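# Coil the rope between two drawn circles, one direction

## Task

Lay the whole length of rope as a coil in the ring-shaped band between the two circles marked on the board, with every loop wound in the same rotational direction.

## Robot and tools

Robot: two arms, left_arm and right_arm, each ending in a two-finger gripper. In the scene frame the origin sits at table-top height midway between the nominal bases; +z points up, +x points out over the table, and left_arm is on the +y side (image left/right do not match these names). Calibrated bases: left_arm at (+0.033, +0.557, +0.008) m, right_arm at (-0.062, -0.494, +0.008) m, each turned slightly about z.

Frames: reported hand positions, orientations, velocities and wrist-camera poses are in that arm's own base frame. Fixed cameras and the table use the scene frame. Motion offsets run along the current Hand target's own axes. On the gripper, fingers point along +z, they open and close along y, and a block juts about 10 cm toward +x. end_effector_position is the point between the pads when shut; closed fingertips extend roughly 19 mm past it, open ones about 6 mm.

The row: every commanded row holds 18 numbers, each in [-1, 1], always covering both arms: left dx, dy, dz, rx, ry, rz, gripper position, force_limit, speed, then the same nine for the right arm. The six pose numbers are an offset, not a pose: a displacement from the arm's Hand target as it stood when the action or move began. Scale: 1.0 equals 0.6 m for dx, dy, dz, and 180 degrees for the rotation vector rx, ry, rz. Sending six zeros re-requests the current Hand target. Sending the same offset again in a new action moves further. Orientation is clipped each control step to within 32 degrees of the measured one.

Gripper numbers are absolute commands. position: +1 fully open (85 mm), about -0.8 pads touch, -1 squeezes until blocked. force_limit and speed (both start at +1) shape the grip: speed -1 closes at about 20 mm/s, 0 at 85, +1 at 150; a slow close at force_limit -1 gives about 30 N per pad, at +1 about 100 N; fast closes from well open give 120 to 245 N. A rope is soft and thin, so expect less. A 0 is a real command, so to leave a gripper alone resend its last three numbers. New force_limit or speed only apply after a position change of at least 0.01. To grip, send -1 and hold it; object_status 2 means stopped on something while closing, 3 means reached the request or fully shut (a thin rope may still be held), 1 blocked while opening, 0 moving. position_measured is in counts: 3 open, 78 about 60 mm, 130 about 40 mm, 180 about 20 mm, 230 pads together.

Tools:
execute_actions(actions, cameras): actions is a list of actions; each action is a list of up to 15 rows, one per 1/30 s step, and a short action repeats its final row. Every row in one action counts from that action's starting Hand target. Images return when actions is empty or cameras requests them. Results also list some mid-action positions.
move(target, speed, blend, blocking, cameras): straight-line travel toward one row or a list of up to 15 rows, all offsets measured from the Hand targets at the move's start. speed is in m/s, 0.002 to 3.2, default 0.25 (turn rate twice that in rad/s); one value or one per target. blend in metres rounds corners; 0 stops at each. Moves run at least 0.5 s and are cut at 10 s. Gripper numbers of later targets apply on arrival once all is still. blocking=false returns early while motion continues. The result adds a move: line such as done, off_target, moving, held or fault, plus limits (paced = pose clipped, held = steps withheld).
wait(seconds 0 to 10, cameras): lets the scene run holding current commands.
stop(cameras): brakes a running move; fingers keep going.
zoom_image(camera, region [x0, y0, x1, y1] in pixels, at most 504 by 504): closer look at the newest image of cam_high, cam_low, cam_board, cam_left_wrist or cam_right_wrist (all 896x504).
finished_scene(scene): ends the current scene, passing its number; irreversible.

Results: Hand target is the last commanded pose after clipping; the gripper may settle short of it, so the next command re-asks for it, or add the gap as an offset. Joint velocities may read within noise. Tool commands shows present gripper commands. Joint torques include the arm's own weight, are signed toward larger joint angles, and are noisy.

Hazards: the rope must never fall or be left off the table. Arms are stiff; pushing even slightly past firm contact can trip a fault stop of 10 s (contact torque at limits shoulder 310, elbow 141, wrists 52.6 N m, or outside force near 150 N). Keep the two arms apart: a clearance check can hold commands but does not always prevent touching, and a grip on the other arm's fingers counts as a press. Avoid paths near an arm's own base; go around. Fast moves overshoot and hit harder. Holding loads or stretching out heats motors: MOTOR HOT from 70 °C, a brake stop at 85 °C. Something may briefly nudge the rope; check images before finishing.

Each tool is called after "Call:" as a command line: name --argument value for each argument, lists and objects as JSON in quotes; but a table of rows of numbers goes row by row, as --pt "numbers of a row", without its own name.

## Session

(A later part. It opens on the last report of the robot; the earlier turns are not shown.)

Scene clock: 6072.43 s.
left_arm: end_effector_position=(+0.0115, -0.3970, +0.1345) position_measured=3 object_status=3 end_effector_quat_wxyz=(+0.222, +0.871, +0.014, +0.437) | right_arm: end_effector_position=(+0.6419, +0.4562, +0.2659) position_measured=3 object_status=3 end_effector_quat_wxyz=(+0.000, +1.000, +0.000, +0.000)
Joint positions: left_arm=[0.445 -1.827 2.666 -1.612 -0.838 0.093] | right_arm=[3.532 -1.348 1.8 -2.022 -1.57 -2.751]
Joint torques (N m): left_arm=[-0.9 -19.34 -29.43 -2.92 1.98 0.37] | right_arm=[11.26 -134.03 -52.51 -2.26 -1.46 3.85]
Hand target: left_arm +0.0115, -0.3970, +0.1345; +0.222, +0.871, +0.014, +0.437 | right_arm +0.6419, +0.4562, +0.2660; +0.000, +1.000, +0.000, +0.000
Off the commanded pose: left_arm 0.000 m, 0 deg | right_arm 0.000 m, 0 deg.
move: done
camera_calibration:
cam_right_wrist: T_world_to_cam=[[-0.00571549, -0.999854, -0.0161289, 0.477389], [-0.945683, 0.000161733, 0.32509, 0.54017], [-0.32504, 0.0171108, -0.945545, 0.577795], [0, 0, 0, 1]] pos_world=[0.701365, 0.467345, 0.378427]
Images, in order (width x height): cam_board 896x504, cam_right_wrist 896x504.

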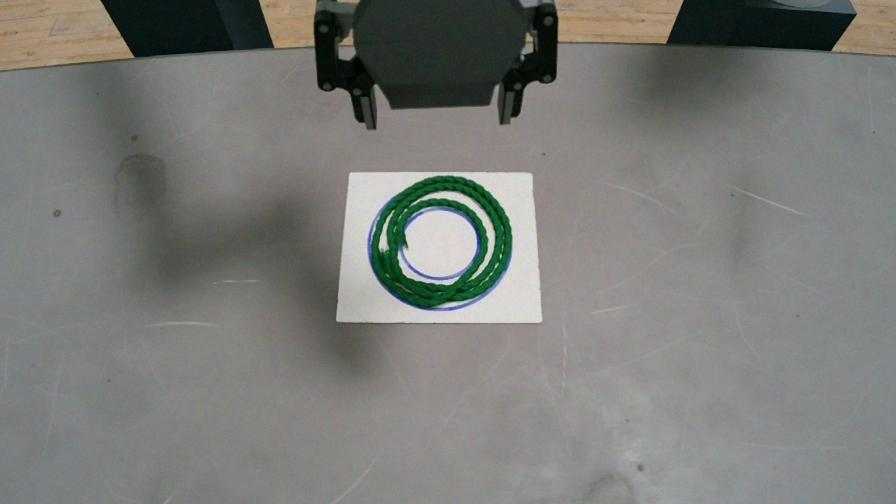

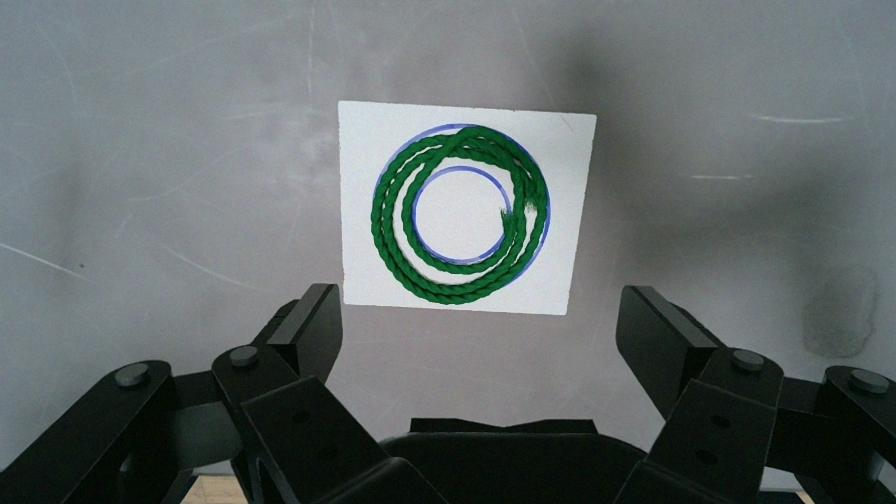

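Call:
move --pt "0 0 0 0 0 0 1 1 1 -0.1038 -0.076 0.36 0 0 -0.1556 -0.5 -1 0.5" --pt "0 0 0 0 0 0 1 1 1 -0.1038 -0.076 0.4192 0 0 -0.1556 -0.5 -1 0.5" --pt "0 0 0 0 0 0 1 1 1 -0.1038 -0.076 0.4192 0 0 -0.1556 -1 -1 -1" --pt "0 0 0 0 0 0 1 1 1 -0.1038 -0.076 0.4159 0 0 -0.1556 -1 -1 -1" --pt "0 0 0 0 0 0 1 1 1 -0.1196 -0.0695 0.4159 0 0 -0.2167 -1 -1 -1" --speed '[0.4,0.06,0.05,0.03,0.04]' --cameras '["cam_board"]'

Scene clock: 6172.03 s.
left_arm: end_effector_position=(+0.0115, -0.3970, +0.1345) position_measured=3 object_status=3 end_effector_quat_wxyz=(+0.222, +0.871, +0.014, +0.437) | right_arm: end_effector_position=(+0.5701, +0.4981, +0.0165) position_measured=210 object_status=2 end_effector_quat_wxyz=(+0.000, +0.943, +0.333, +0.000)
Joint positions: left_arm=[0.445 -1.827 2.666 -1.612 -0.838 0.093] | right_arm=[3.623 -1.118 2.031 -2.484 -1.57 -3.34]
Joint torques (N m): left_arm=[-1.04 -20.03 -29.38 -3.01 2.03 0.24] | right_arm=[9.71 -143.24 -20.76 -7.66 -0.15 -2.28]
Hand target: left_arm +0.0115, -0.3970, +0.1345; +0.222, +0.871, +0.014, +0.437 | right_arm +0.5701, +0.4981, +0.0165; +0.000, +0.943, +0.334, +0.000
Off the commanded pose: left_arm 0.000 m, 0 deg | right_arm 0.000 m, 0 deg.
move: done
Images, in order (width x height): cam_board 896x504.

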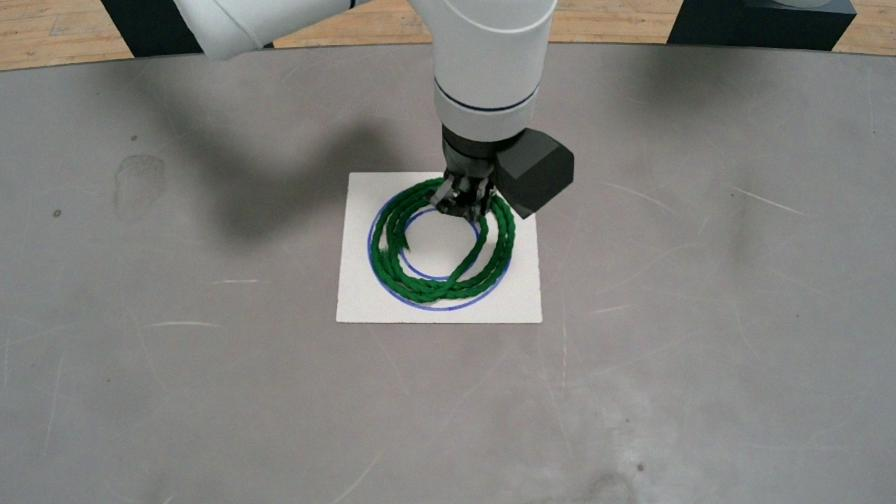

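Call:
move --pt "0 0 0 0 0 0 1 1 1 -0.018 -0.0021 0 0 0 -0.0611 -1 -1 -1" --pt "0 0 0 0 0 0 1 1 1 -0.018 -0.0021 0.0033 0 0 -0.0611 -0.5 -1 -0.5" --pt "0 0 0 0 0 0 1 1 1 -0.018 -0.0021 -0.055 0 0 -0.0611 -0.5 -1 -0.5" --speed '[0.04,0.04,0.1]' --cameras '["cam_board"]'

Call:
zoom_image --camera "cam_board" --region '[350, 160, 530, 330]'

Scene clock: 6187.43 s.
left_arm: end_effector_position=(+0.0115, -0.3970, +0.1345) position_measured=3 object_status=3 end_effector_quat_wxyz=(+0.222, +0.871, +0.014, +0.437) | right_arm: end_effector_position=(+0.5609, +0.4922, +0.0494) position_measured=192 object_status=3 end_effector_quat_wxyz=(+0.000, +0.906, +0.422, +0.000)
Joint positions: left_arm=[0.445 -1.827 2.666 -1.612 -0.838 0.093] | right_arm=[3.622 -1.177 2.041 -2.434 -1.57 -3.534]
Joint torques (N m): left_arm=[-1.71 -19.11 -29.17 -3.01 2.15 0.25] | right_arm=[-7.68 -137.43 -42.34 -2.39 4.08 -2.66]
Hand target: left_arm +0.0115, -0.3970, +0.1345; +0.222, +0.871, +0.014, +0.437 | right_arm +0.5609, +0.4922, +0.0495; +0.000, +0.906, +0.422, +0.000
Off the commanded pose: left_arm 0.000 m, 0 deg | right_arm 0.000 m, 0 deg.
move: done
Images, in order (width x height): cam_board 896x504.

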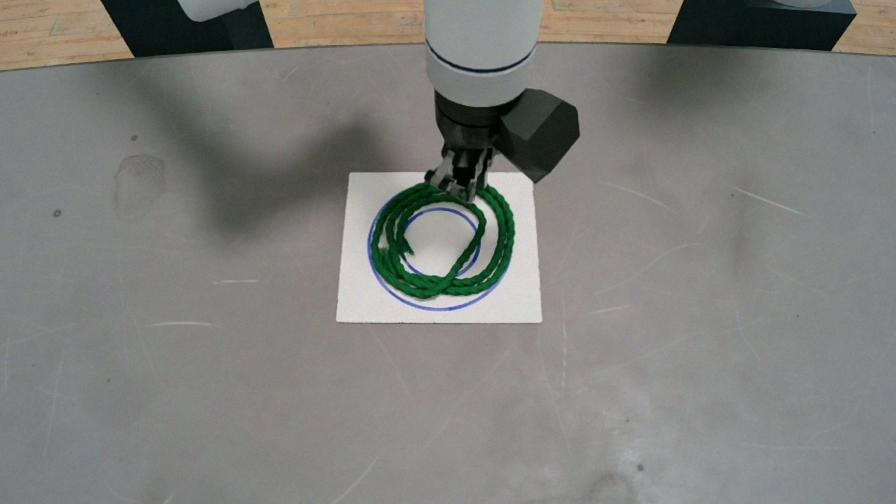

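Scaled by 2.800.

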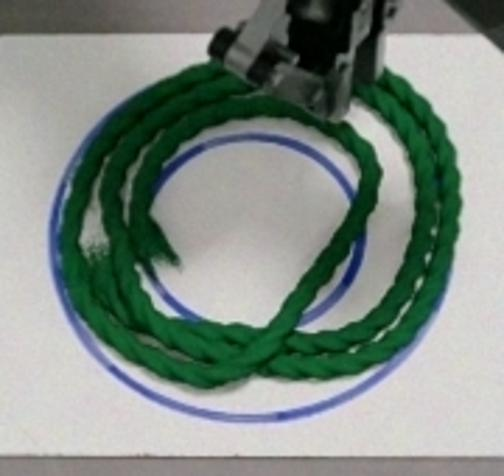

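Call:
move --pt "0 0 0 0 0 0 1 1 1 -0.0386 -0.0133 0 0 0 -0.1111 1 -1 0.5" --pt "0 0 0 0 0 0 1 1 1 -0.0386 -0.0133 0.0792 0 0 -0.1111 1 -1 0.5" --pt "0 0 0 0 0 0 1 1 1 -0.0198 0.0384 0.0792 0 0 -0.1111 1 -1 0.5" --pt "0 0 0 0 0 0 1 1 1 -0.0218 0.0329 0.0792 0 0 -0.1111 1 -1 0.5" --pt "0 0 0 0 0 0 1 1 1 -0.0218 0.0329 0.0192 0 0 -0.1111 1 -1 0.5" --pt "0 0 0 0 0 0 1 1 1 0.0198 -0.0184 0.0192 0 0 0.0556 1 -1 0.5" --pt "0 0 0 0 0 0 1 1 1 0.0198 -0.0184 0.0792 0 0 0.0556 1 -1 0.5" --pt "0 0 0 0 0 0 1 1 1 0.0103 0.0358 0.0792 0 0 0.0556 1 -1 0.5" --pt "0 0 0 0 0 0 1 1 1 0.0113 0.03 0.0792 0 0 0.0556 1 -1 0.5" --pt "0 0 0 0 0 0 1 1 1 0.0113 0.03 0.0192 0 0 0.0556 1 -1 0.5" --speed '[0.1,0.1,0.05,0.05,0.2,0.25,0.1,0.05,0.05,0.2]' --blend '[0.003,0,0,0,0.015,0.01,0,0,0,0]' --cameras '["cam_board"]'

Scene clock: 6246.73 s.
left_arm: end_effector_position=(+0.0115, -0.3970, +0.1345) position_measured=3 object_status=3 end_effector_quat_wxyz=(+0.222, +0.871, +0.014, +0.437) | right_arm: end_effector_position=(+0.5790, +0.4859, +0.0378) position_measured=3 object_status=3 end_effector_quat_wxyz=(+0.000, +0.940, +0.342, +0.000)
Joint positions: left_arm=[0.445 -1.827 2.666 -1.612 -0.838 0.093] | right_arm=[3.603 -1.15 2.026 -2.447 -1.57 -3.378]
Joint torques (N m): left_arm=[-0.56 -18.45 -29.29 -2.97 2.08 0.31] | right_arm=[-0.69 -142.86 -42.7 -1.57 3.54 2.38]
Hand target: left_arm +0.0115, -0.3970, +0.1345; +0.222, +0.871, +0.014, +0.437 | right_arm +0.5790, +0.4859, +0.0380; +0.000, +0.940, +0.342, +0.000
Off the commanded pose: left_arm 0.000 m, 0 deg | right_arm 0.000 m, 0 deg.
move: done
Images, in order (width x height): cam_board 896x504.

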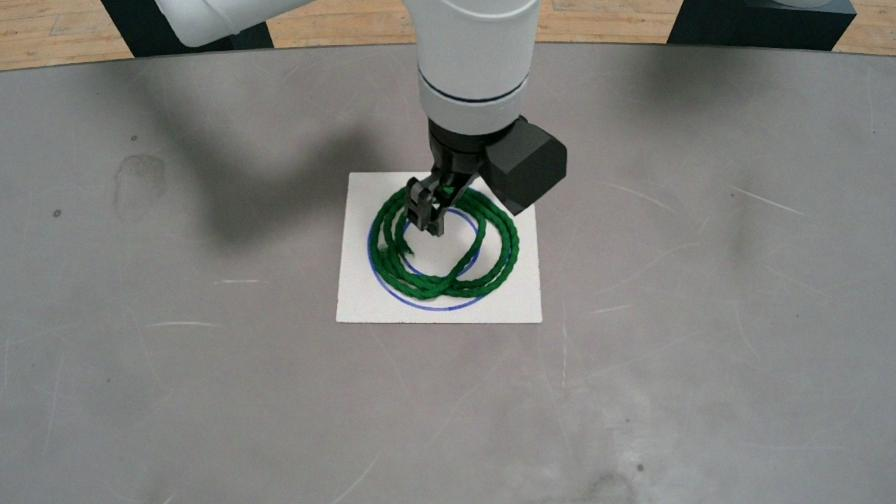

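Call:
move --pt "0 0 0 0 0 0 1 1 1 0.0583 -0.0367 0 0 0 0.1667 1 -1 0.5" --pt "0 0 0 0 0 0 1 1 1 0.0583 -0.0367 0.06 0 0 0.1667 1 -1 0.5" --pt "0 0 0 0 0 0 1 1 1 0.0291 0.0138 0.06 0 0 0.1667 1 -1 0.5" --pt "0 0 0 0 0 0 1 1 1 0.032 0.0088 0.06 0 0 0.1667 1 -1 0.5" --pt "0 0 0 0 0 0 1 1 1 0.032 0.0088 0 0 0 0.1667 1 -1 0.5" --pt "0 0 0 0 0 0 1 1 1 0.0928 -0.0007 0 0 0 0.3056 1 -1 0.5" --pt "0 0 0 0 0 0 1 1 1 0.0928 -0.0007 0.06 0 0 0.3056 1 -1 0.5" --pt "0 0 0 0 0 0 1 1 1 0.0478 0.0309 0.06 0 0 0.3056 1 -1 0.5" --pt "0 0 0 0 0 0 1 1 1 0.0525 0.0276 0.06 0 0 0.3056 1 -1 0.5" --pt "0 0 0 0 0 0 1 1 1 0.0525 0.0276 0 0 0 0.3056 1 -1 0.5" --speed '[0.25,0.1,0.05,0.05,0.2,0.25,0.1,0.05,0.05,0.2]' --blend '[0.01,0,0,0,0.015,0.01,0,0,0,0]' --cameras '["cam_board"]'

Call:
zoom_image --camera "cam_board" --region '[350, 160, 530, 330]'

Scene clock: 6279.20 s.
left_arm: end_effector_position=(+0.0115, -0.3970, +0.1345) position_measured=3 object_status=3 end_effector_quat_wxyz=(+0.222, +0.871, +0.014, +0.437) | right_arm: end_effector_position=(+0.6138, +0.4934, +0.0378) position_measured=3 object_status=3 end_effector_quat_wxyz=(+0.000, +0.991, -0.131, +0.000)
Joint positions: left_arm=[0.445 -1.827 2.666 -1.612 -0.838 0.093] | right_arm=[3.591 -1.112 1.962 -2.42 -1.57 -2.429]
Joint torques (N m): left_arm=[-0.53 -18.46 -29.45 -3.03 2.2 0.18] | right_arm=[1.35 -149.28 -43.58 -1.96 3.4 1.54]
Hand target: left_arm +0.0115, -0.3970, +0.1345; +0.222, +0.871, +0.014, +0.437 | right_arm +0.6138, +0.4934, +0.0380; +0.000, +0.991, -0.131, +0.000
Off the commanded pose: left_arm 0.000 m, 0 deg | right_arm 0.000 m, 0 deg.
move: done
Images, in order (width x height): cam_board 896x504.

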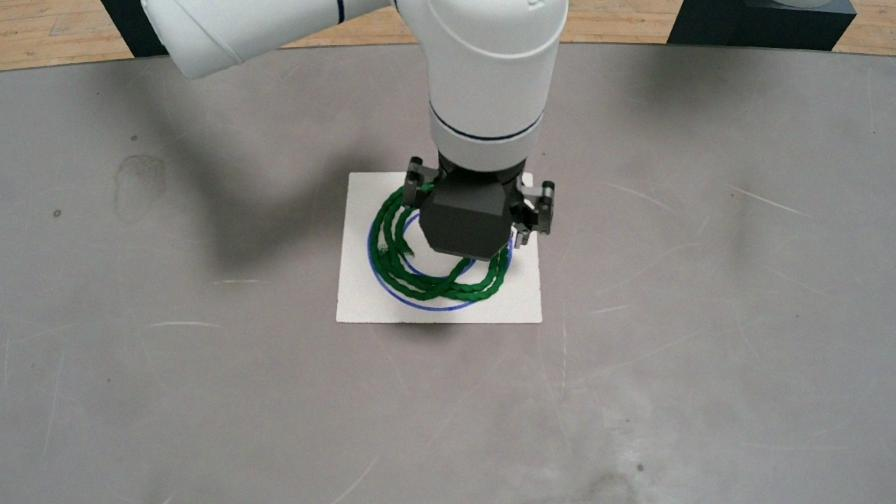

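Scaled by 2.800.

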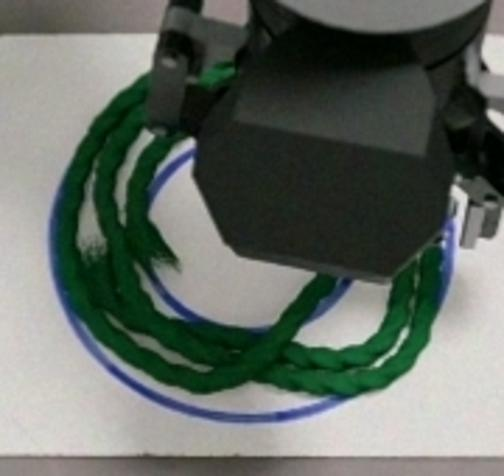

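Call:
move --pt "0 0 0 0 0 0 1 1 1 -0.0001 -0.0385 0 0 0 0 0.6 -1 0.5" --pt "0 0 0 0 0 0 1 1 1 -0.0001 -0.0385 0.0417 0 0 0 -0.245 -1 -0.4" --pt "0 0 0 0 0 0 1 1 1 -0.0001 -0.0385 0.0417 0 0 0 0.55 -1 0.5" --pt "0 0 0 0 0 0 1 1 1 0.035 -0.0323 0.0417 0 0 0.1111 -0.245 -1 -0.4" --pt "0 0 0 0 0 0 1 1 1 0.035 -0.0323 0.0417 0 0 0.1111 0.55 -1 0.5" --pt "0 0 0 0 0 0 1 1 1 0.0658 -0.0145 0.0417 0 0 0.2222 -0.245 -1 -0.4" --speed '[0.15,0.1,0.1,0.22,0.1,0.22]' --cameras '["cam_board"]'

Scene clock: 6305.07 s.
left_arm: end_effector_position=(+0.0115, -0.3970, +0.1345) position_measured=3 object_status=3 end_effector_quat_wxyz=(+0.222, +0.871, +0.014, +0.437) | right_arm: end_effector_position=(+0.6542, +0.4916, +0.0129) position_measured=160 object_status=0 end_effector_quat_wxyz=(+0.000, +0.887, -0.462, +0.000)
Joint positions: left_arm=[0.445 -1.827 2.666 -1.612 -0.838 0.093] | right_arm=[3.567 -1.043 1.906 -2.433 -1.57 -1.755]
Joint torques (N m): left_arm=[-1.06 -18.21 -29.02 -3.12 2.09 0.33] | right_arm=[-7.22 -107.15 -39.59 -1.96 -2.65 4.52]
Hand target: left_arm +0.0115, -0.3970, +0.1345; +0.222, +0.871, +0.014, +0.437 | right_arm +0.6542, +0.4916, +0.0129; +0.000, +0.887, -0.462, +0.000
Off the commanded pose: left_arm 0.000 m, 0 deg | right_arm 0.000 m, 0 deg.
move: done
Images, in order (width x height): cam_board 896x504.

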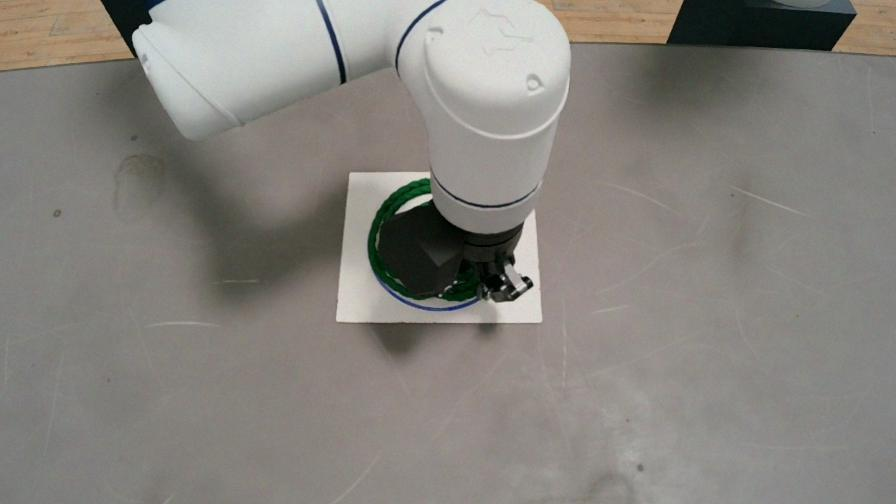

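Call:
move --pt "0 0 0 0 0 0 1 1 1 0 0 0 0 0 0 0.55 -1 0.5" --pt "0 0 0 0 0 0 1 1 1 0.0384 0.0075 0 0 0 0.1222 -0.245 -1 -0.4" --pt "0 0 0 0 0 0 1 1 1 0.0384 0.0075 0 0 0 0.1222 0.6 -1 0.5" --pt "0 0 0 0 0 0 1 1 1 0.0384 0.0075 -0.0583 0 0 0.1222 0.6 -1 0.5" --pt "0 0 0 0 0 0 1 1 1 0.0587 0.1263 -0.4217 0 0 0.1222 0.6 -1 0.5" --speed '[0.1,0.22,0.1,0.15,0.35]' --blend '[0,0,0,0.01,0]' --cameras '["cam_board", "cam_right_wrist"]'

Call:
zoom_image --camera "cam_board" --region '[350, 160, 530, 330]'

Call:
zoom_image --camera "cam_right_wrist" --region '[350, 90, 590, 330]'

Scene clock: 6327.67 s.
left_arm: end_effector_position=(+0.0115, -0.3970, +0.1345) position_measured=3 object_status=3 end_effector_quat_wxyz=(+0.222, +0.871, +0.014, +0.437) | right_arm: end_effector_position=(+0.6124, +0.4192, +0.2658) position_measured=53 object_status=3 end_effector_quat_wxyz=(+0.000, +0.782, -0.623, +0.000)
Joint positions: left_arm=[0.445 -1.827 2.666 -1.612 -0.838 0.093] | right_arm=[3.5 -1.419 1.887 -2.038 -1.57 -1.439]
Joint torques (N m): left_arm=[-0.33 -19.14 -29.5 -3.03 2.14 0.46] | right_arm=[-6.86 -123.33 -52.16 -2.2 3.13 -2.56]
Hand target: left_arm +0.0115, -0.3970, +0.1345; +0.222, +0.871, +0.014, +0.437 | right_arm +0.6124, +0.4192, +0.2660; +0.000, +0.782, -0.623, +0.000
Off the commanded pose: left_arm 0.000 m, 0 deg | right_arm 0.000 m, 0 deg.
move: done
camera_calibration:
cam_right_wrist: T_world_to_cam=[[-0.975543, -0.219276, -0.015297, 0.706663], [-0.212245, 0.921589, 0.325001, -0.323113], [-0.0571675, 0.320299, -0.94559, 0.277607], [0, 0, 0, 1]] pos_world=[0.636671, 0.363815, 0.378325]
Images, in order (width x height): cam_board 896x504, cam_right_wrist 896x504.

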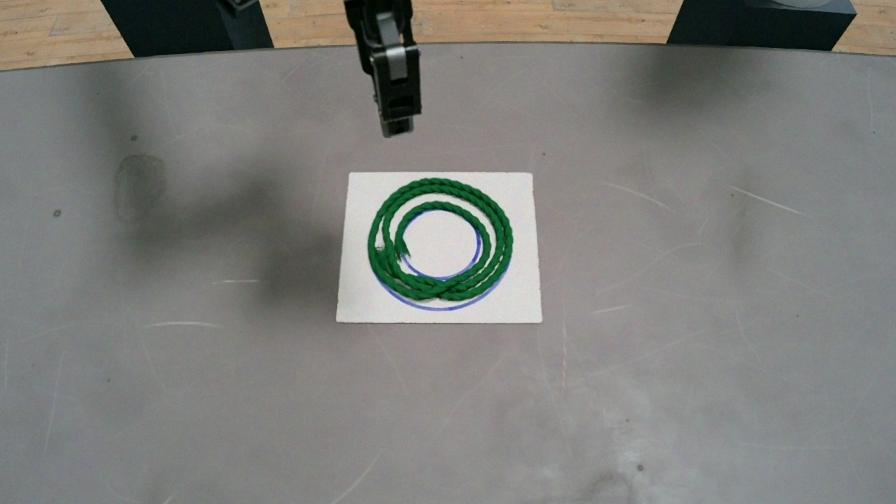

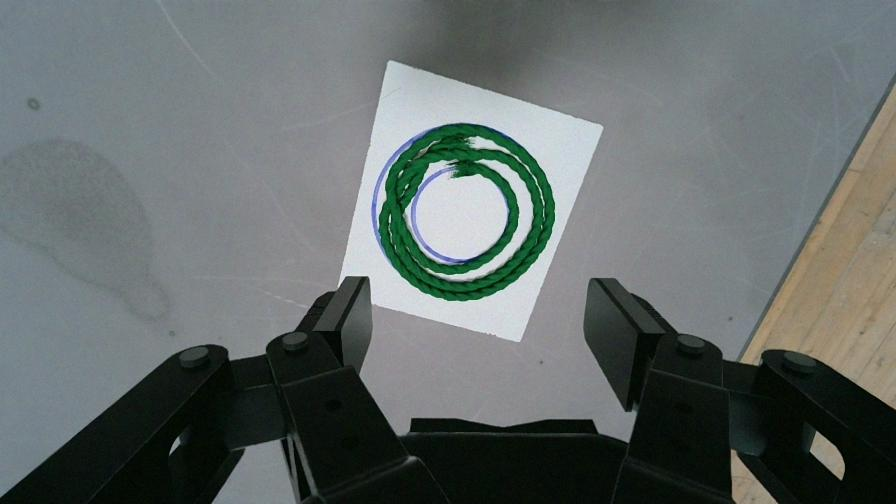

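Scaled by 2.800.

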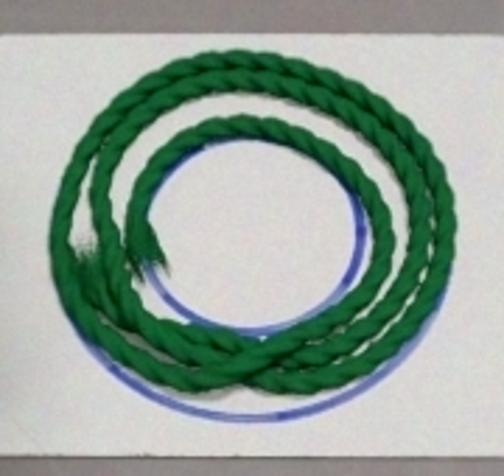

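Scaled by 2.100.

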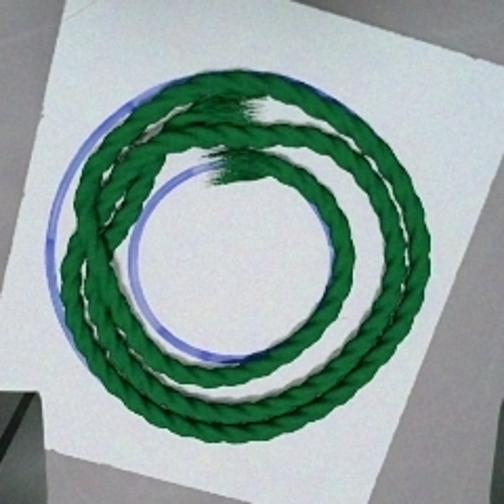

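Call:
move --pt "0 0 0 0 0 0 1 1 1 -0.1151 0.0972 0.38 0 0 0.1556 1 -1 0.5" --pt "0 0 0 0 0 0 1 1 1 -0.1151 0.0972 0.44 0 0 0.1556 1 -1 0.5" --pt "0 0 0 0 0 0 1 1 1 -0.0917 0.053 0.44 0 0 0.1556 1 -1 0.5" --pt "0 0 0 0 0 0 1 1 1 -0.0944 0.0582 0.44 0 0 0.1556 1 -1 0.5" --pt "0 0 0 0 0 0 1 1 1 -0.0944 0.0582 0.38 0 0 0.1556 1 -1 0.5" --pt "0 0 0 0 0 0 1 1 1 -0.0692 0.1099 0.38 0 0 0.0167 1 -1 0.5" --pt "0 0 0 0 0 0 1 1 1 -0.0692 0.1099 0.44 0 0 0.0167 1 -1 0.5" --pt "0 0 0 0 0 0 1 1 1 -0.0667 0.0608 0.44 0 0 0.0167 1 -1 0.5" --pt "0 0 0 0 0 0 1 1 1 -0.067 0.0666 0.44 0 0 0.0167 1 -1 0.5" --pt "0 0 0 0 0 0 1 1 1 -0.067 0.0666 0.38 0 0 0.0167 1 -1 0.5" --speed '[0.4,0.1,0.05,0.05,0.2,0.25,0.1,0.05,0.05,0.2]' --blend '[0.005,0,0,0,0.015,0.01,0,0,0,0]' --cameras '["cam_board"]'

Scene clock: 6398.60 s.
left_arm: end_effector_position=(+0.0115, -0.3970, +0.1345) position_measured=3 object_status=3 end_effector_quat_wxyz=(+0.222, +0.871, +0.014, +0.437) | right_arm: end_effector_position=(+0.5643, +0.4495, +0.0379) position_measured=3 object_status=3 end_effector_quat_wxyz=(+0.000, +0.766, -0.643, +0.000)
Joint positions: left_arm=[0.445 -1.827 2.666 -1.612 -0.838 0.093] | right_arm=[3.565 -1.191 2.095 -2.474 -1.57 -1.321]
Joint torques (N m): left_arm=[-1.53 -19.33 -29.77 -3.08 2.36 0.4] | right_arm=[-3.46 -134.54 -40.33 -1.66 2.44 0.28]
Hand target: left_arm +0.0115, -0.3970, +0.1345; +0.222, +0.871, +0.014, +0.437 | right_arm +0.5643, +0.4495, +0.0380; +0.000, +0.766, -0.643, +0.000
Off the commanded pose: left_arm 0.000 m, 0 deg | right_arm 0.000 m, 0 deg.
move: done
Images, in order (width x height): cam_board 896x504.

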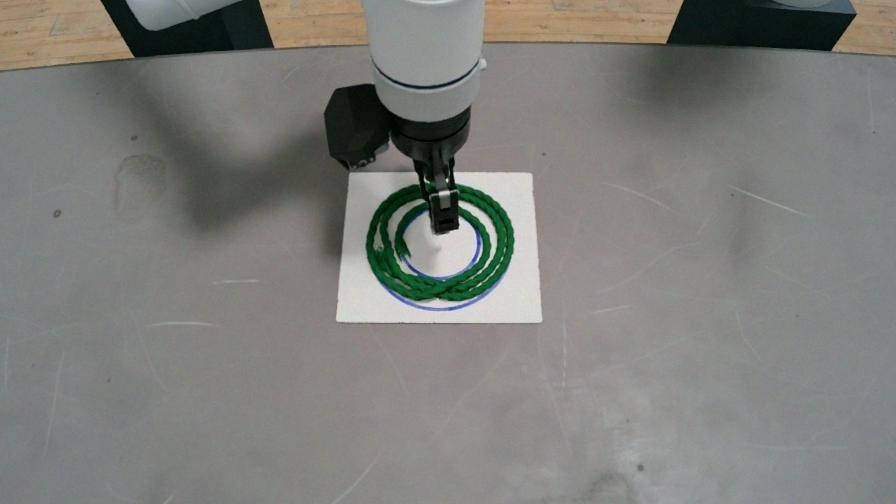

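Call:
move --pt "0 0 0 0 0 0 1 1 1 -0.0036 -0.1784 0 0 0 -0.0111 0.55 -1 0.5" --pt "0 0 0 0 0 0 1 1 1 -0.0036 -0.1784 0.0417 0 0 -0.0111 -0.225 -1 -0.4" --pt "0 0 0 0 0 0 1 1 1 -0.0036 -0.1784 0.0417 0 0 -0.0111 0.55 -1 0.5" --pt "0 0 0 0 0 0 1 1 1 0.0475 -0.168 0.0417 0 0 0.1389 -0.225 -1 -0.4" --pt "0 0 0 0 0 0 1 1 1 0.0475 -0.168 0.0417 0 0 0.1389 0.55 -1 0.5" --pt "0 0 0 0 0 0 1 1 1 0.1045 -0.0796 0.0417 0 0 0.4611 -0.125 -1 -0.4" --speed '[0.25,0.1,0.1,0.25,0.1,0.3]' --cameras '["cam_board"]'

Scene clock: 6445.47 s.
left_arm: end_effector_position=(+0.0115, -0.3970, +0.1345) position_measured=3 object_status=3 end_effector_quat_wxyz=(+0.222, +0.871, +0.014, +0.437) | right_arm: end_effector_position=(+0.6222, +0.3960, +0.0129) position_measured=144 object_status=0 end_effector_quat_wxyz=(+0.000, -0.147, +0.989, +0.000)
Joint positions: left_arm=[0.445 -1.827 2.666 -1.612 -0.838 0.093] | right_arm=[3.465 -1.135 2.072 -2.507 -1.57 0.028]
Joint torques (N m): left_arm=[-0.96 -19.36 -29.46 -3.24 2.01 0.24] | right_arm=[-4.63 -138.74 -19.85 -7.59 -2.73 4.27]
Hand target: left_arm +0.0115, -0.3970, +0.1345; +0.222, +0.871, +0.014, +0.437 | right_arm +0.6222, +0.3960, +0.0129; +0.000, -0.147, +0.989, +0.000
Off the commanded pose: left_arm 0.000 m, 0 deg | right_arm 0.000 m, 0 deg.
move: done
Images, in order (width x height): cam_board 896x504.

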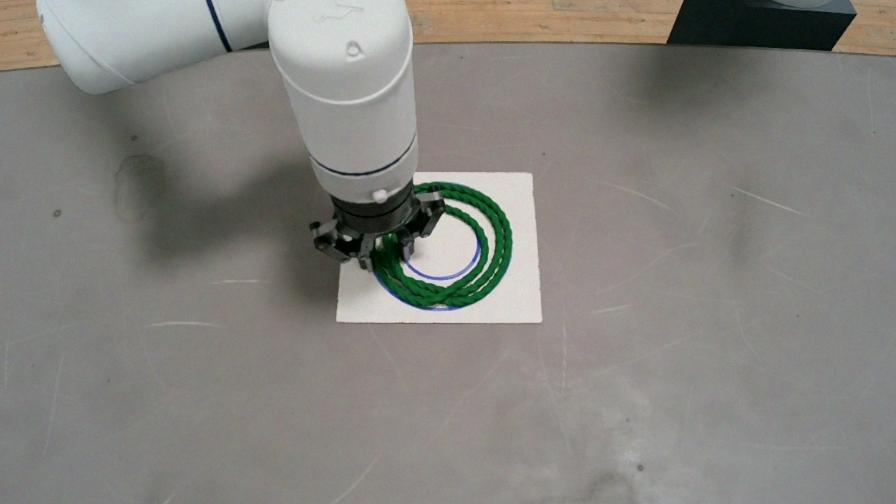

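Call:
move --pt "0 0 0 0 0 0 1 1 1 0 0 0 0 0 0 0.5 -1 0.5" --pt "0 0 0 0 0 0 1 1 1 0 0 -0.0583 0 0 0 0.5 -1 0.5" --pt "0 0 0 0 0 0 1 1 1 0.0632 0.1051 -0.4217 0 0 0 0.5 -1 0.5" --speed '[0.1,0.15,0.35]' --blend '[0,0.01,0]' --cameras '["cam_board", "cam_right_wrist"]'

Call:
zoom_image --camera "cam_board" --region '[350, 160, 530, 330]'

Call:
zoom_image --camera "cam_right_wrist" --region '[350, 90, 590, 330]'

Scene clock: 6456.60 s.
left_arm: end_effector_position=(+0.0115, -0.3970, +0.1345) position_measured=3 object_status=3 end_effector_quat_wxyz=(+0.222, +0.871, +0.014, +0.437) | right_arm: end_effector_position=(+0.5677, +0.4451, +0.2659) position_measured=66 object_status=3 end_effector_quat_wxyz=(+0.000, -0.147, +0.989, +0.000)
Joint positions: left_arm=[0.445 -1.827 2.666 -1.612 -0.838 0.093] | right_arm=[3.558 -1.452 1.925 -2.043 -1.57 0.12]
Joint torques (N m): left_arm=[-1.64 -20.13 -29.41 -2.91 2.19 0.4] | right_arm=[9.82 -118.32 -52.8 -1.78 -2.6 4.58]
Hand target: left_arm +0.0115, -0.3970, +0.1345; +0.222, +0.871, +0.014, +0.437 | right_arm +0.5677, +0.4452, +0.2660; +0.000, -0.147, +0.989, +0.000
Off the commanded pose: left_arm 0.000 m, 0 deg | right_arm 0.000 m, 0 deg.
move: done
camera_calibration:
cam_right_wrist: T_world_to_cam=[[-0.28669, 0.957901, -0.0152998, -0.246319], [0.904841, 0.275988, 0.324182, -0.703094], [0.314757, 0.0790958, -0.945871, 0.163089], [0, 0, 0, 1]] pos_world=[0.514237, 0.417094, 0.378423]
Images, in order (width x height): cam_board 896x504, cam_right_wrist 896x504.

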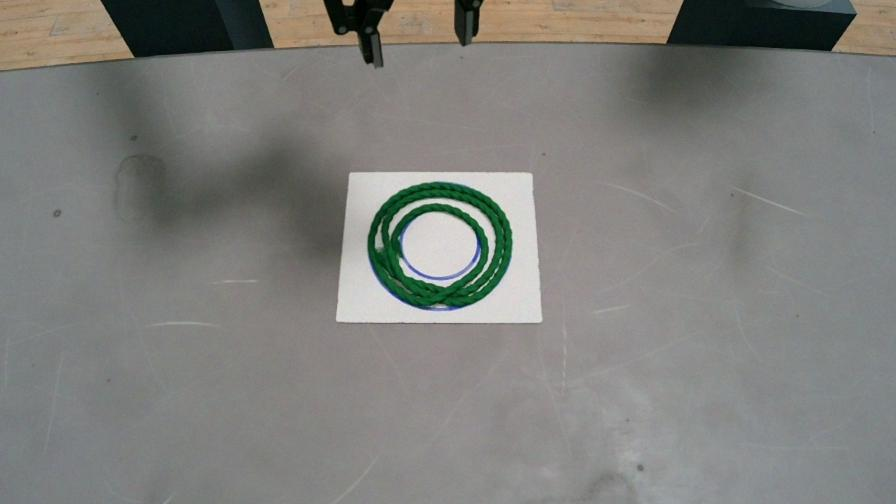

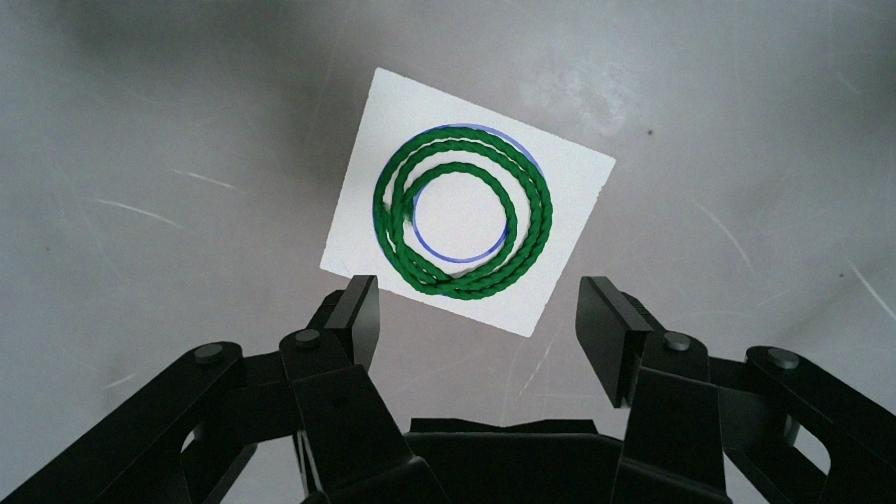

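Scaled by 2.800.

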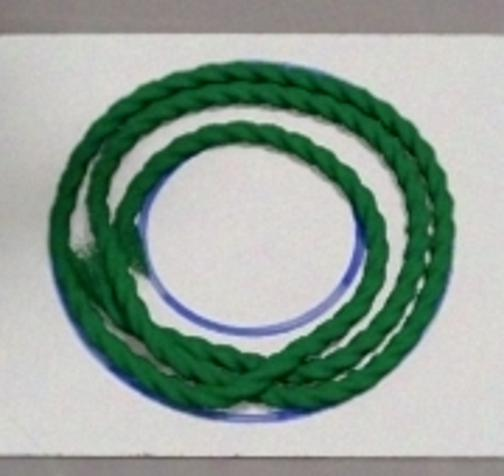

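Scaled by 2.100.

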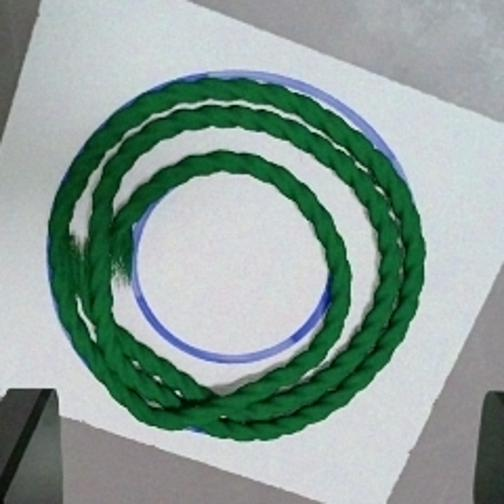

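Call:
move --pt "0 0 0 0 0 0 1 1 1 0.0289 0.0575 0.38 0 0 -0.3222 0.55 -1 0.5" --pt "0 0 0 0 0 0 1 1 1 0.0289 0.0575 0.4217 0 0 -0.3222 -0.165 -1 -0.4" --pt "0 0 0 0 0 0 1 1 1 0.0289 0.0575 0.4217 0 0 -0.3222 0.5 -1 0.5" --pt "0 0 0 0 0 0 1 1 1 0.0453 0.0039 0.4217 0 0 -0.4889 -0.165 -1 -0.4" --speed '[0.4,0.1,0.1,0.25]'

Scene clock: 6482.97 s.
left_arm: end_effector_position=(+0.0115, -0.3970, +0.1345) position_measured=3 object_status=3 end_effector_quat_wxyz=(+0.222, +0.871, +0.014, +0.437) | right_arm: end_effector_position=(+0.5408, +0.4396, +0.0130) position_measured=150 object_status=0 end_effector_quat_wxyz=(+0.000, +0.793, -0.609, +0.000)
Joint positions: left_arm=[0.445 -1.827 2.666 -1.612 -0.838 0.093] | right_arm=[3.566 -1.181 2.152 -2.541 -1.57 -1.407]
Joint torques (N m): left_arm=[-0.78 -18.27 -29.55 -2.85 2.09 0.34] | right_arm=[-6.61 -132.78 -17.96 -7.51 4 -3.18]
Hand target: left_arm +0.0115, -0.3970, +0.1345; +0.222, +0.871, +0.014, +0.437 | right_arm +0.5408, +0.4396, +0.0130; +0.000, +0.793, -0.609, +0.000
Off the commanded pose: left_arm 0.000 m, 0 deg | right_arm 0.000 m, 0 deg.
move: done

Call:
move --pt "0 0 0 0 0 0 1 1 1 0 0 0 0 0 0 0.5 -1 0.5" --pt "0 0 0 0 0 0 1 1 1 0 0 -0.0583 0 0 0 0.5 -1 0.5" --pt "0 0 0 0 0 0 1 1 1 0.0636 -0.1085 -0.4217 0 0 0 0.5 -1 0.5" --speed '[0.1,0.15,0.35]' --blend '[0,0.01,0]' --cameras '["cam_board", "cam_right_wrist"]'

Call:
zoom_image --camera "cam_board" --region '[350, 160, 530, 330]'

Call:
zoom_image --camera "cam_right_wrist" --region '[350, 90, 590, 330]'

Scene clock: 6493.90 s.
left_arm: end_effector_position=(+0.0115, -0.3970, +0.1345) position_measured=3 object_status=3 end_effector_quat_wxyz=(+0.222, +0.871, +0.014, +0.437) | right_arm: end_effector_position=(+0.6137, +0.4194, +0.2658) position_measured=66 object_status=3 end_effector_quat_wxyz=(+0.000, +0.793, -0.609, +0.000)
Joint positions: left_arm=[0.445 -1.827 2.666 -1.612 -0.838 0.093] | right_arm=[3.5 -1.417 1.884 -2.038 -1.57 -1.474]
Joint torques (N m): left_arm=[-1.12 -19.61 -29.42 -3.03 2 0.17] | right_arm=[-5.09 -122.26 -52.18 -1.98 0.42 -2.56]
Hand target: left_arm +0.0115, -0.3970, +0.1345; +0.222, +0.871, +0.014, +0.437 | right_arm +0.6137, +0.4194, +0.2660; +0.000, +0.793, -0.609, +0.000
Off the commanded pose: left_arm 0.000 m, 0 deg | right_arm 0.000 m, 0 deg.
move: done
camera_calibration:
cam_right_wrist: T_world_to_cam=[[-0.967311, -0.253132, -0.0153178, 0.717129], [-0.244231, 0.913629, 0.325013, -0.300044], [-0.0682764, 0.31813, -0.945585, 0.285349], [0, 0, 0, 1]] pos_world=[0.639889, 0.364878, 0.378325]
Images, in order (width x height): cam_board 896x504, cam_right_wrist 896x504.

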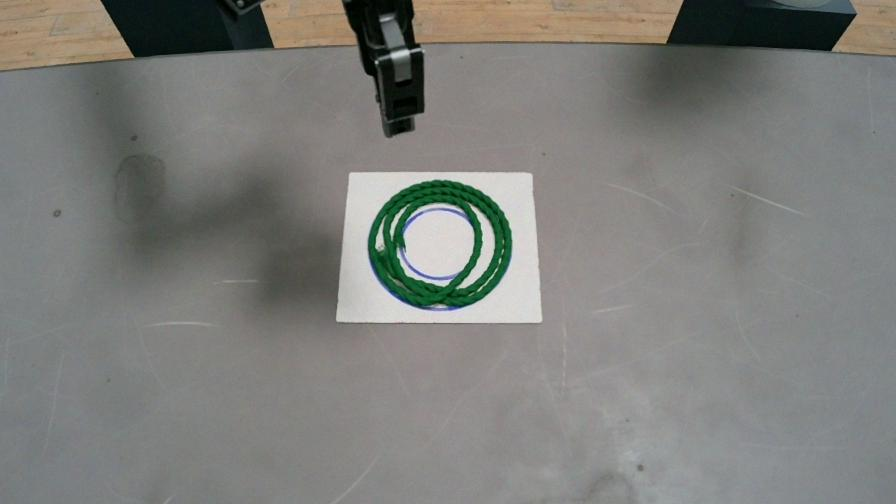

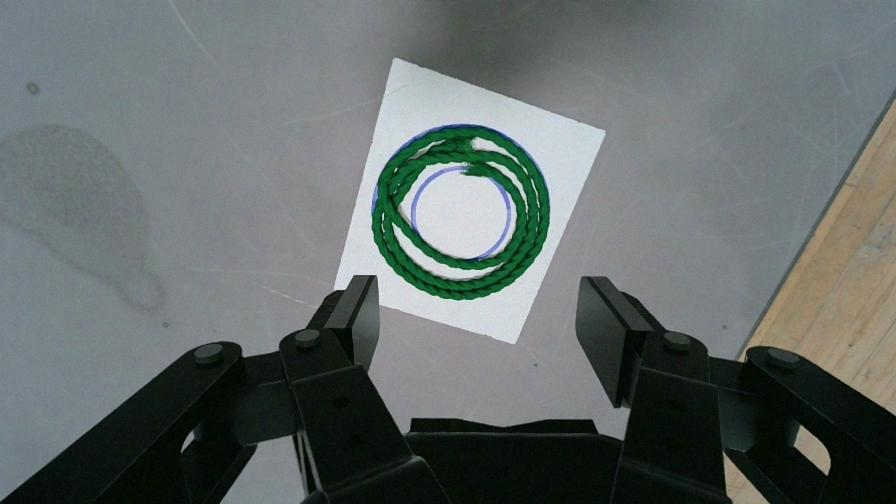

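Scaled by 2.800.

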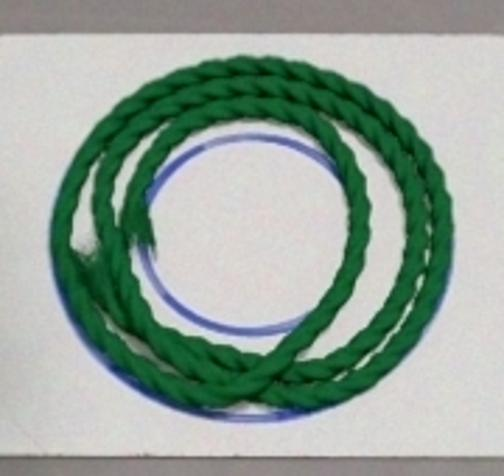

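Scaled by 2.100.

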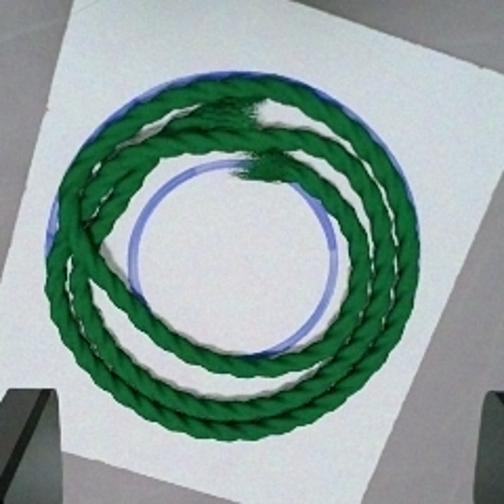

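Call:
move --pt "0 0 0 0 0 0 1 1 1 -0.1397 -0.076 0.38 0 0 -0.25 0.5 -1 0.5" --pt "0 0 0 0 0 0 1 1 1 -0.1397 -0.076 0.4217 0 0 -0.25 -0.13 -1 -0.4" --pt "0 0 0 0 0 0 1 1 1 -0.1397 -0.076 0.4217 0 0 -0.25 0.5 -1 0.5" --pt "0 0 0 0 0 0 1 1 1 -0.1626 -0.042 0.4217 0 0 -0.3722 -0.13 -1 -0.4" --speed '[0.4,0.1,0.1,0.25]'

Scene clock: 6523.07 s.
left_arm: end_effector_position=(+0.0115, -0.3970, +0.1345) position_measured=3 object_status=3 end_effector_quat_wxyz=(+0.222, +0.871, +0.014, +0.437) | right_arm: end_effector_position=(+0.6127, +0.5203, +0.0130) position_measured=145 object_status=0 end_effector_quat_wxyz=(+0.000, +0.998, -0.070, +0.000)
Joint positions: left_arm=[0.445 -1.827 2.666 -1.612 -0.838 0.093] | right_arm=[3.623 -1.06 1.936 -2.447 -1.57 -2.52]
Joint torques (N m): left_arm=[-2.04 -18.91 -29.41 -3.01 2.27 0.26] | right_arm=[9.84 -154.37 -21.95 -7.58 3.95 -2.61]
Hand target: left_arm +0.0115, -0.3970, +0.1345; +0.222, +0.871, +0.014, +0.437 | right_arm +0.6127, +0.5203, +0.0130; +0.000, +0.998, -0.070, +0.000
Off the commanded pose: left_arm 0.000 m, 0 deg | right_arm 0.000 m, 0 deg.
move: done

Call:
move --pt "0 0 0 0 0 0 1 1 1 0 0 0 0 0 0 0.5 -1 0.5" --pt "0 0 0 0 0 0 1 1 1 0 0 -0.0583 0 0 0 0.5 -1 0.5" --pt "0 0 0 0 0 0 1 1 1 0.0634 0.1077 -0.4217 0 0 0 0.5 -1 0.5" --speed '[0.1,0.15,0.35]' --blend '[0,0.01,0]' --cameras '["cam_board", "cam_right_wrist"]'

Call:
zoom_image --camera "cam_board" --region '[350, 160, 530, 330]'

Call:
zoom_image --camera "cam_right_wrist" --region '[350, 90, 590, 330]'

Scene clock: 6534.30 s.
left_arm: end_effector_position=(+0.0115, -0.3970, +0.1345) position_measured=3 object_status=3 end_effector_quat_wxyz=(+0.222, +0.871, +0.014, +0.437) | right_arm: end_effector_position=(+0.6415, +0.4509, +0.2658) position_measured=66 object_status=3 end_effector_quat_wxyz=(+0.000, +0.998, -0.070, +0.000)
Joint positions: left_arm=[0.445 -1.827 2.666 -1.612 -0.838 0.093] | right_arm=[3.526 -1.354 1.807 -2.024 -1.57 -2.617]
Joint torques (N m): left_arm=[-0.55 -19.96 -29.18 -3.09 2.27 0.3] | right_arm=[-5.97 -130.35 -52.48 -2.17 3.26 -2.89]
Hand target: left_arm +0.0115, -0.3970, +0.1345; +0.222, +0.871, +0.014, +0.437 | right_arm +0.6415, +0.4509, +0.2659; +0.000, +0.998, -0.070, +0.000
Off the commanded pose: left_arm 0.000 m, 0 deg | right_arm 0.000 m, 0 deg.
move: done
camera_calibration:
cam_right_wrist: T_world_to_cam=[[-0.145017, -0.9893, -0.015998, 0.556566], [-0.936394, 0.132003, 0.325178, 0.474367], [-0.319587, 0.0621368, -0.945517, 0.553852], [0, 0, 0, 1]] pos_world=[0.70191, 0.453578, 0.378327]
Images, in order (width x height): cam_board 896x504, cam_right_wrist 896x504.

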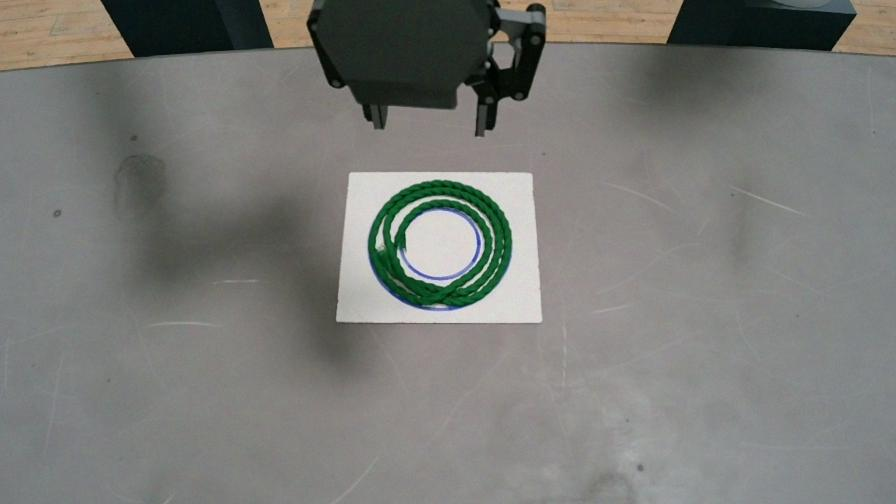

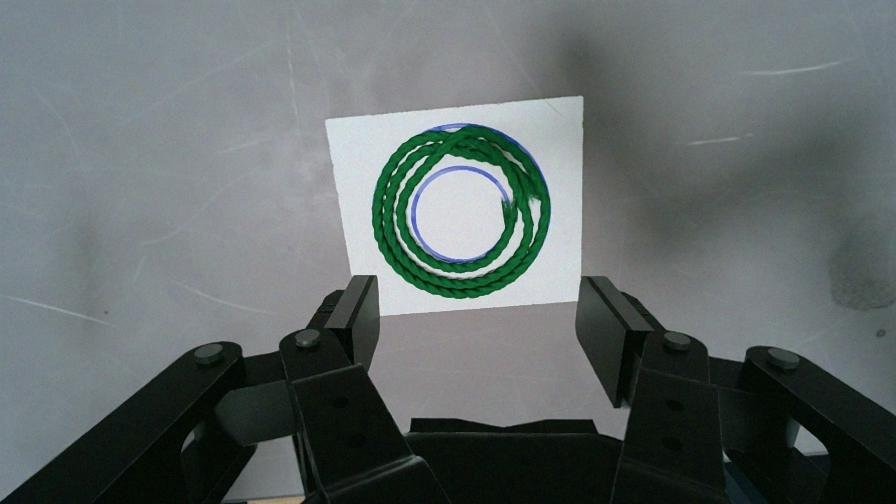

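Scaled by 2.800.

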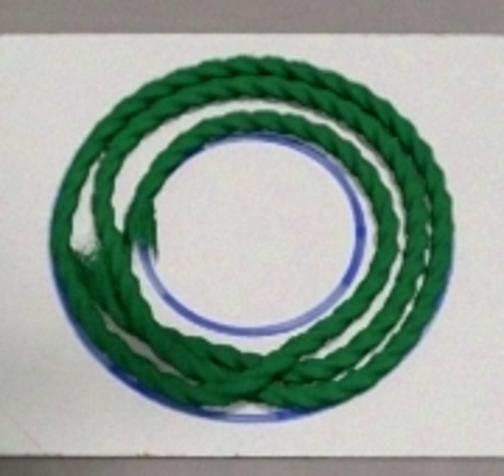

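Scaled by 2.100.

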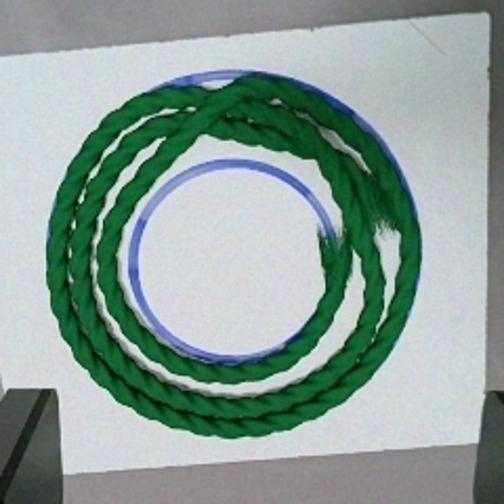

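Call:
move --pt "0 0 0 0 0 0 1 1 1 -0.0306 0.1009 0.3765 0 0 -0.1 0.5 -1 0.5" --pt "0 0 0 0 0 0 1 1 1 -0.0306 0.1009 0.4215 0 0 -0.1 -0.112 -1 -0.3" --pt "0 0 0 0 0 0 1 1 1 -0.0306 0.1009 0.4215 0 0 -0.1 0.4 -1 0.5" --pt "0 0 0 0 0 0 1 1 1 -0.0306 0.1009 0.35 0 0 -0.1 0.4 -1 0.5" --speed '[0.45,0.12,0.1,0.15]' --blend '[0.008,0,0,0]'

Scene clock: 6579.93 s.
left_arm: end_effector_position=(+0.0115, -0.3970, +0.1345) position_measured=3 object_status=3 end_effector_quat_wxyz=(+0.222, +0.871, +0.014, +0.437) | right_arm: end_effector_position=(+0.6147, +0.3936, +0.0558) position_measured=78 object_status=3 end_effector_quat_wxyz=(+0.000, +0.996, +0.087, +0.000)
Joint positions: left_arm=[0.445 -1.827 2.666 -1.612 -0.838 0.093] | right_arm=[3.465 -1.206 2.07 -2.434 -1.57 -2.992]
Joint torques (N m): left_arm=[-0.87 -19.36 -29.51 -2.9 1.98 0.25] | right_arm=[-4.25 -134.45 -42.37 -2.03 3.94 -2.52]
Hand target: left_arm +0.0115, -0.3970, +0.1345; +0.222, +0.871, +0.014, +0.437 | right_arm +0.6147, +0.3936, +0.0559; +0.000, +0.996, +0.087, +0.000
Off the commanded pose: left_arm 0.000 m, 0 deg | right_arm 0.000 m, 0 deg.
move: done

Call:
finished_scene --scene 1

The scene is finished: the task was done.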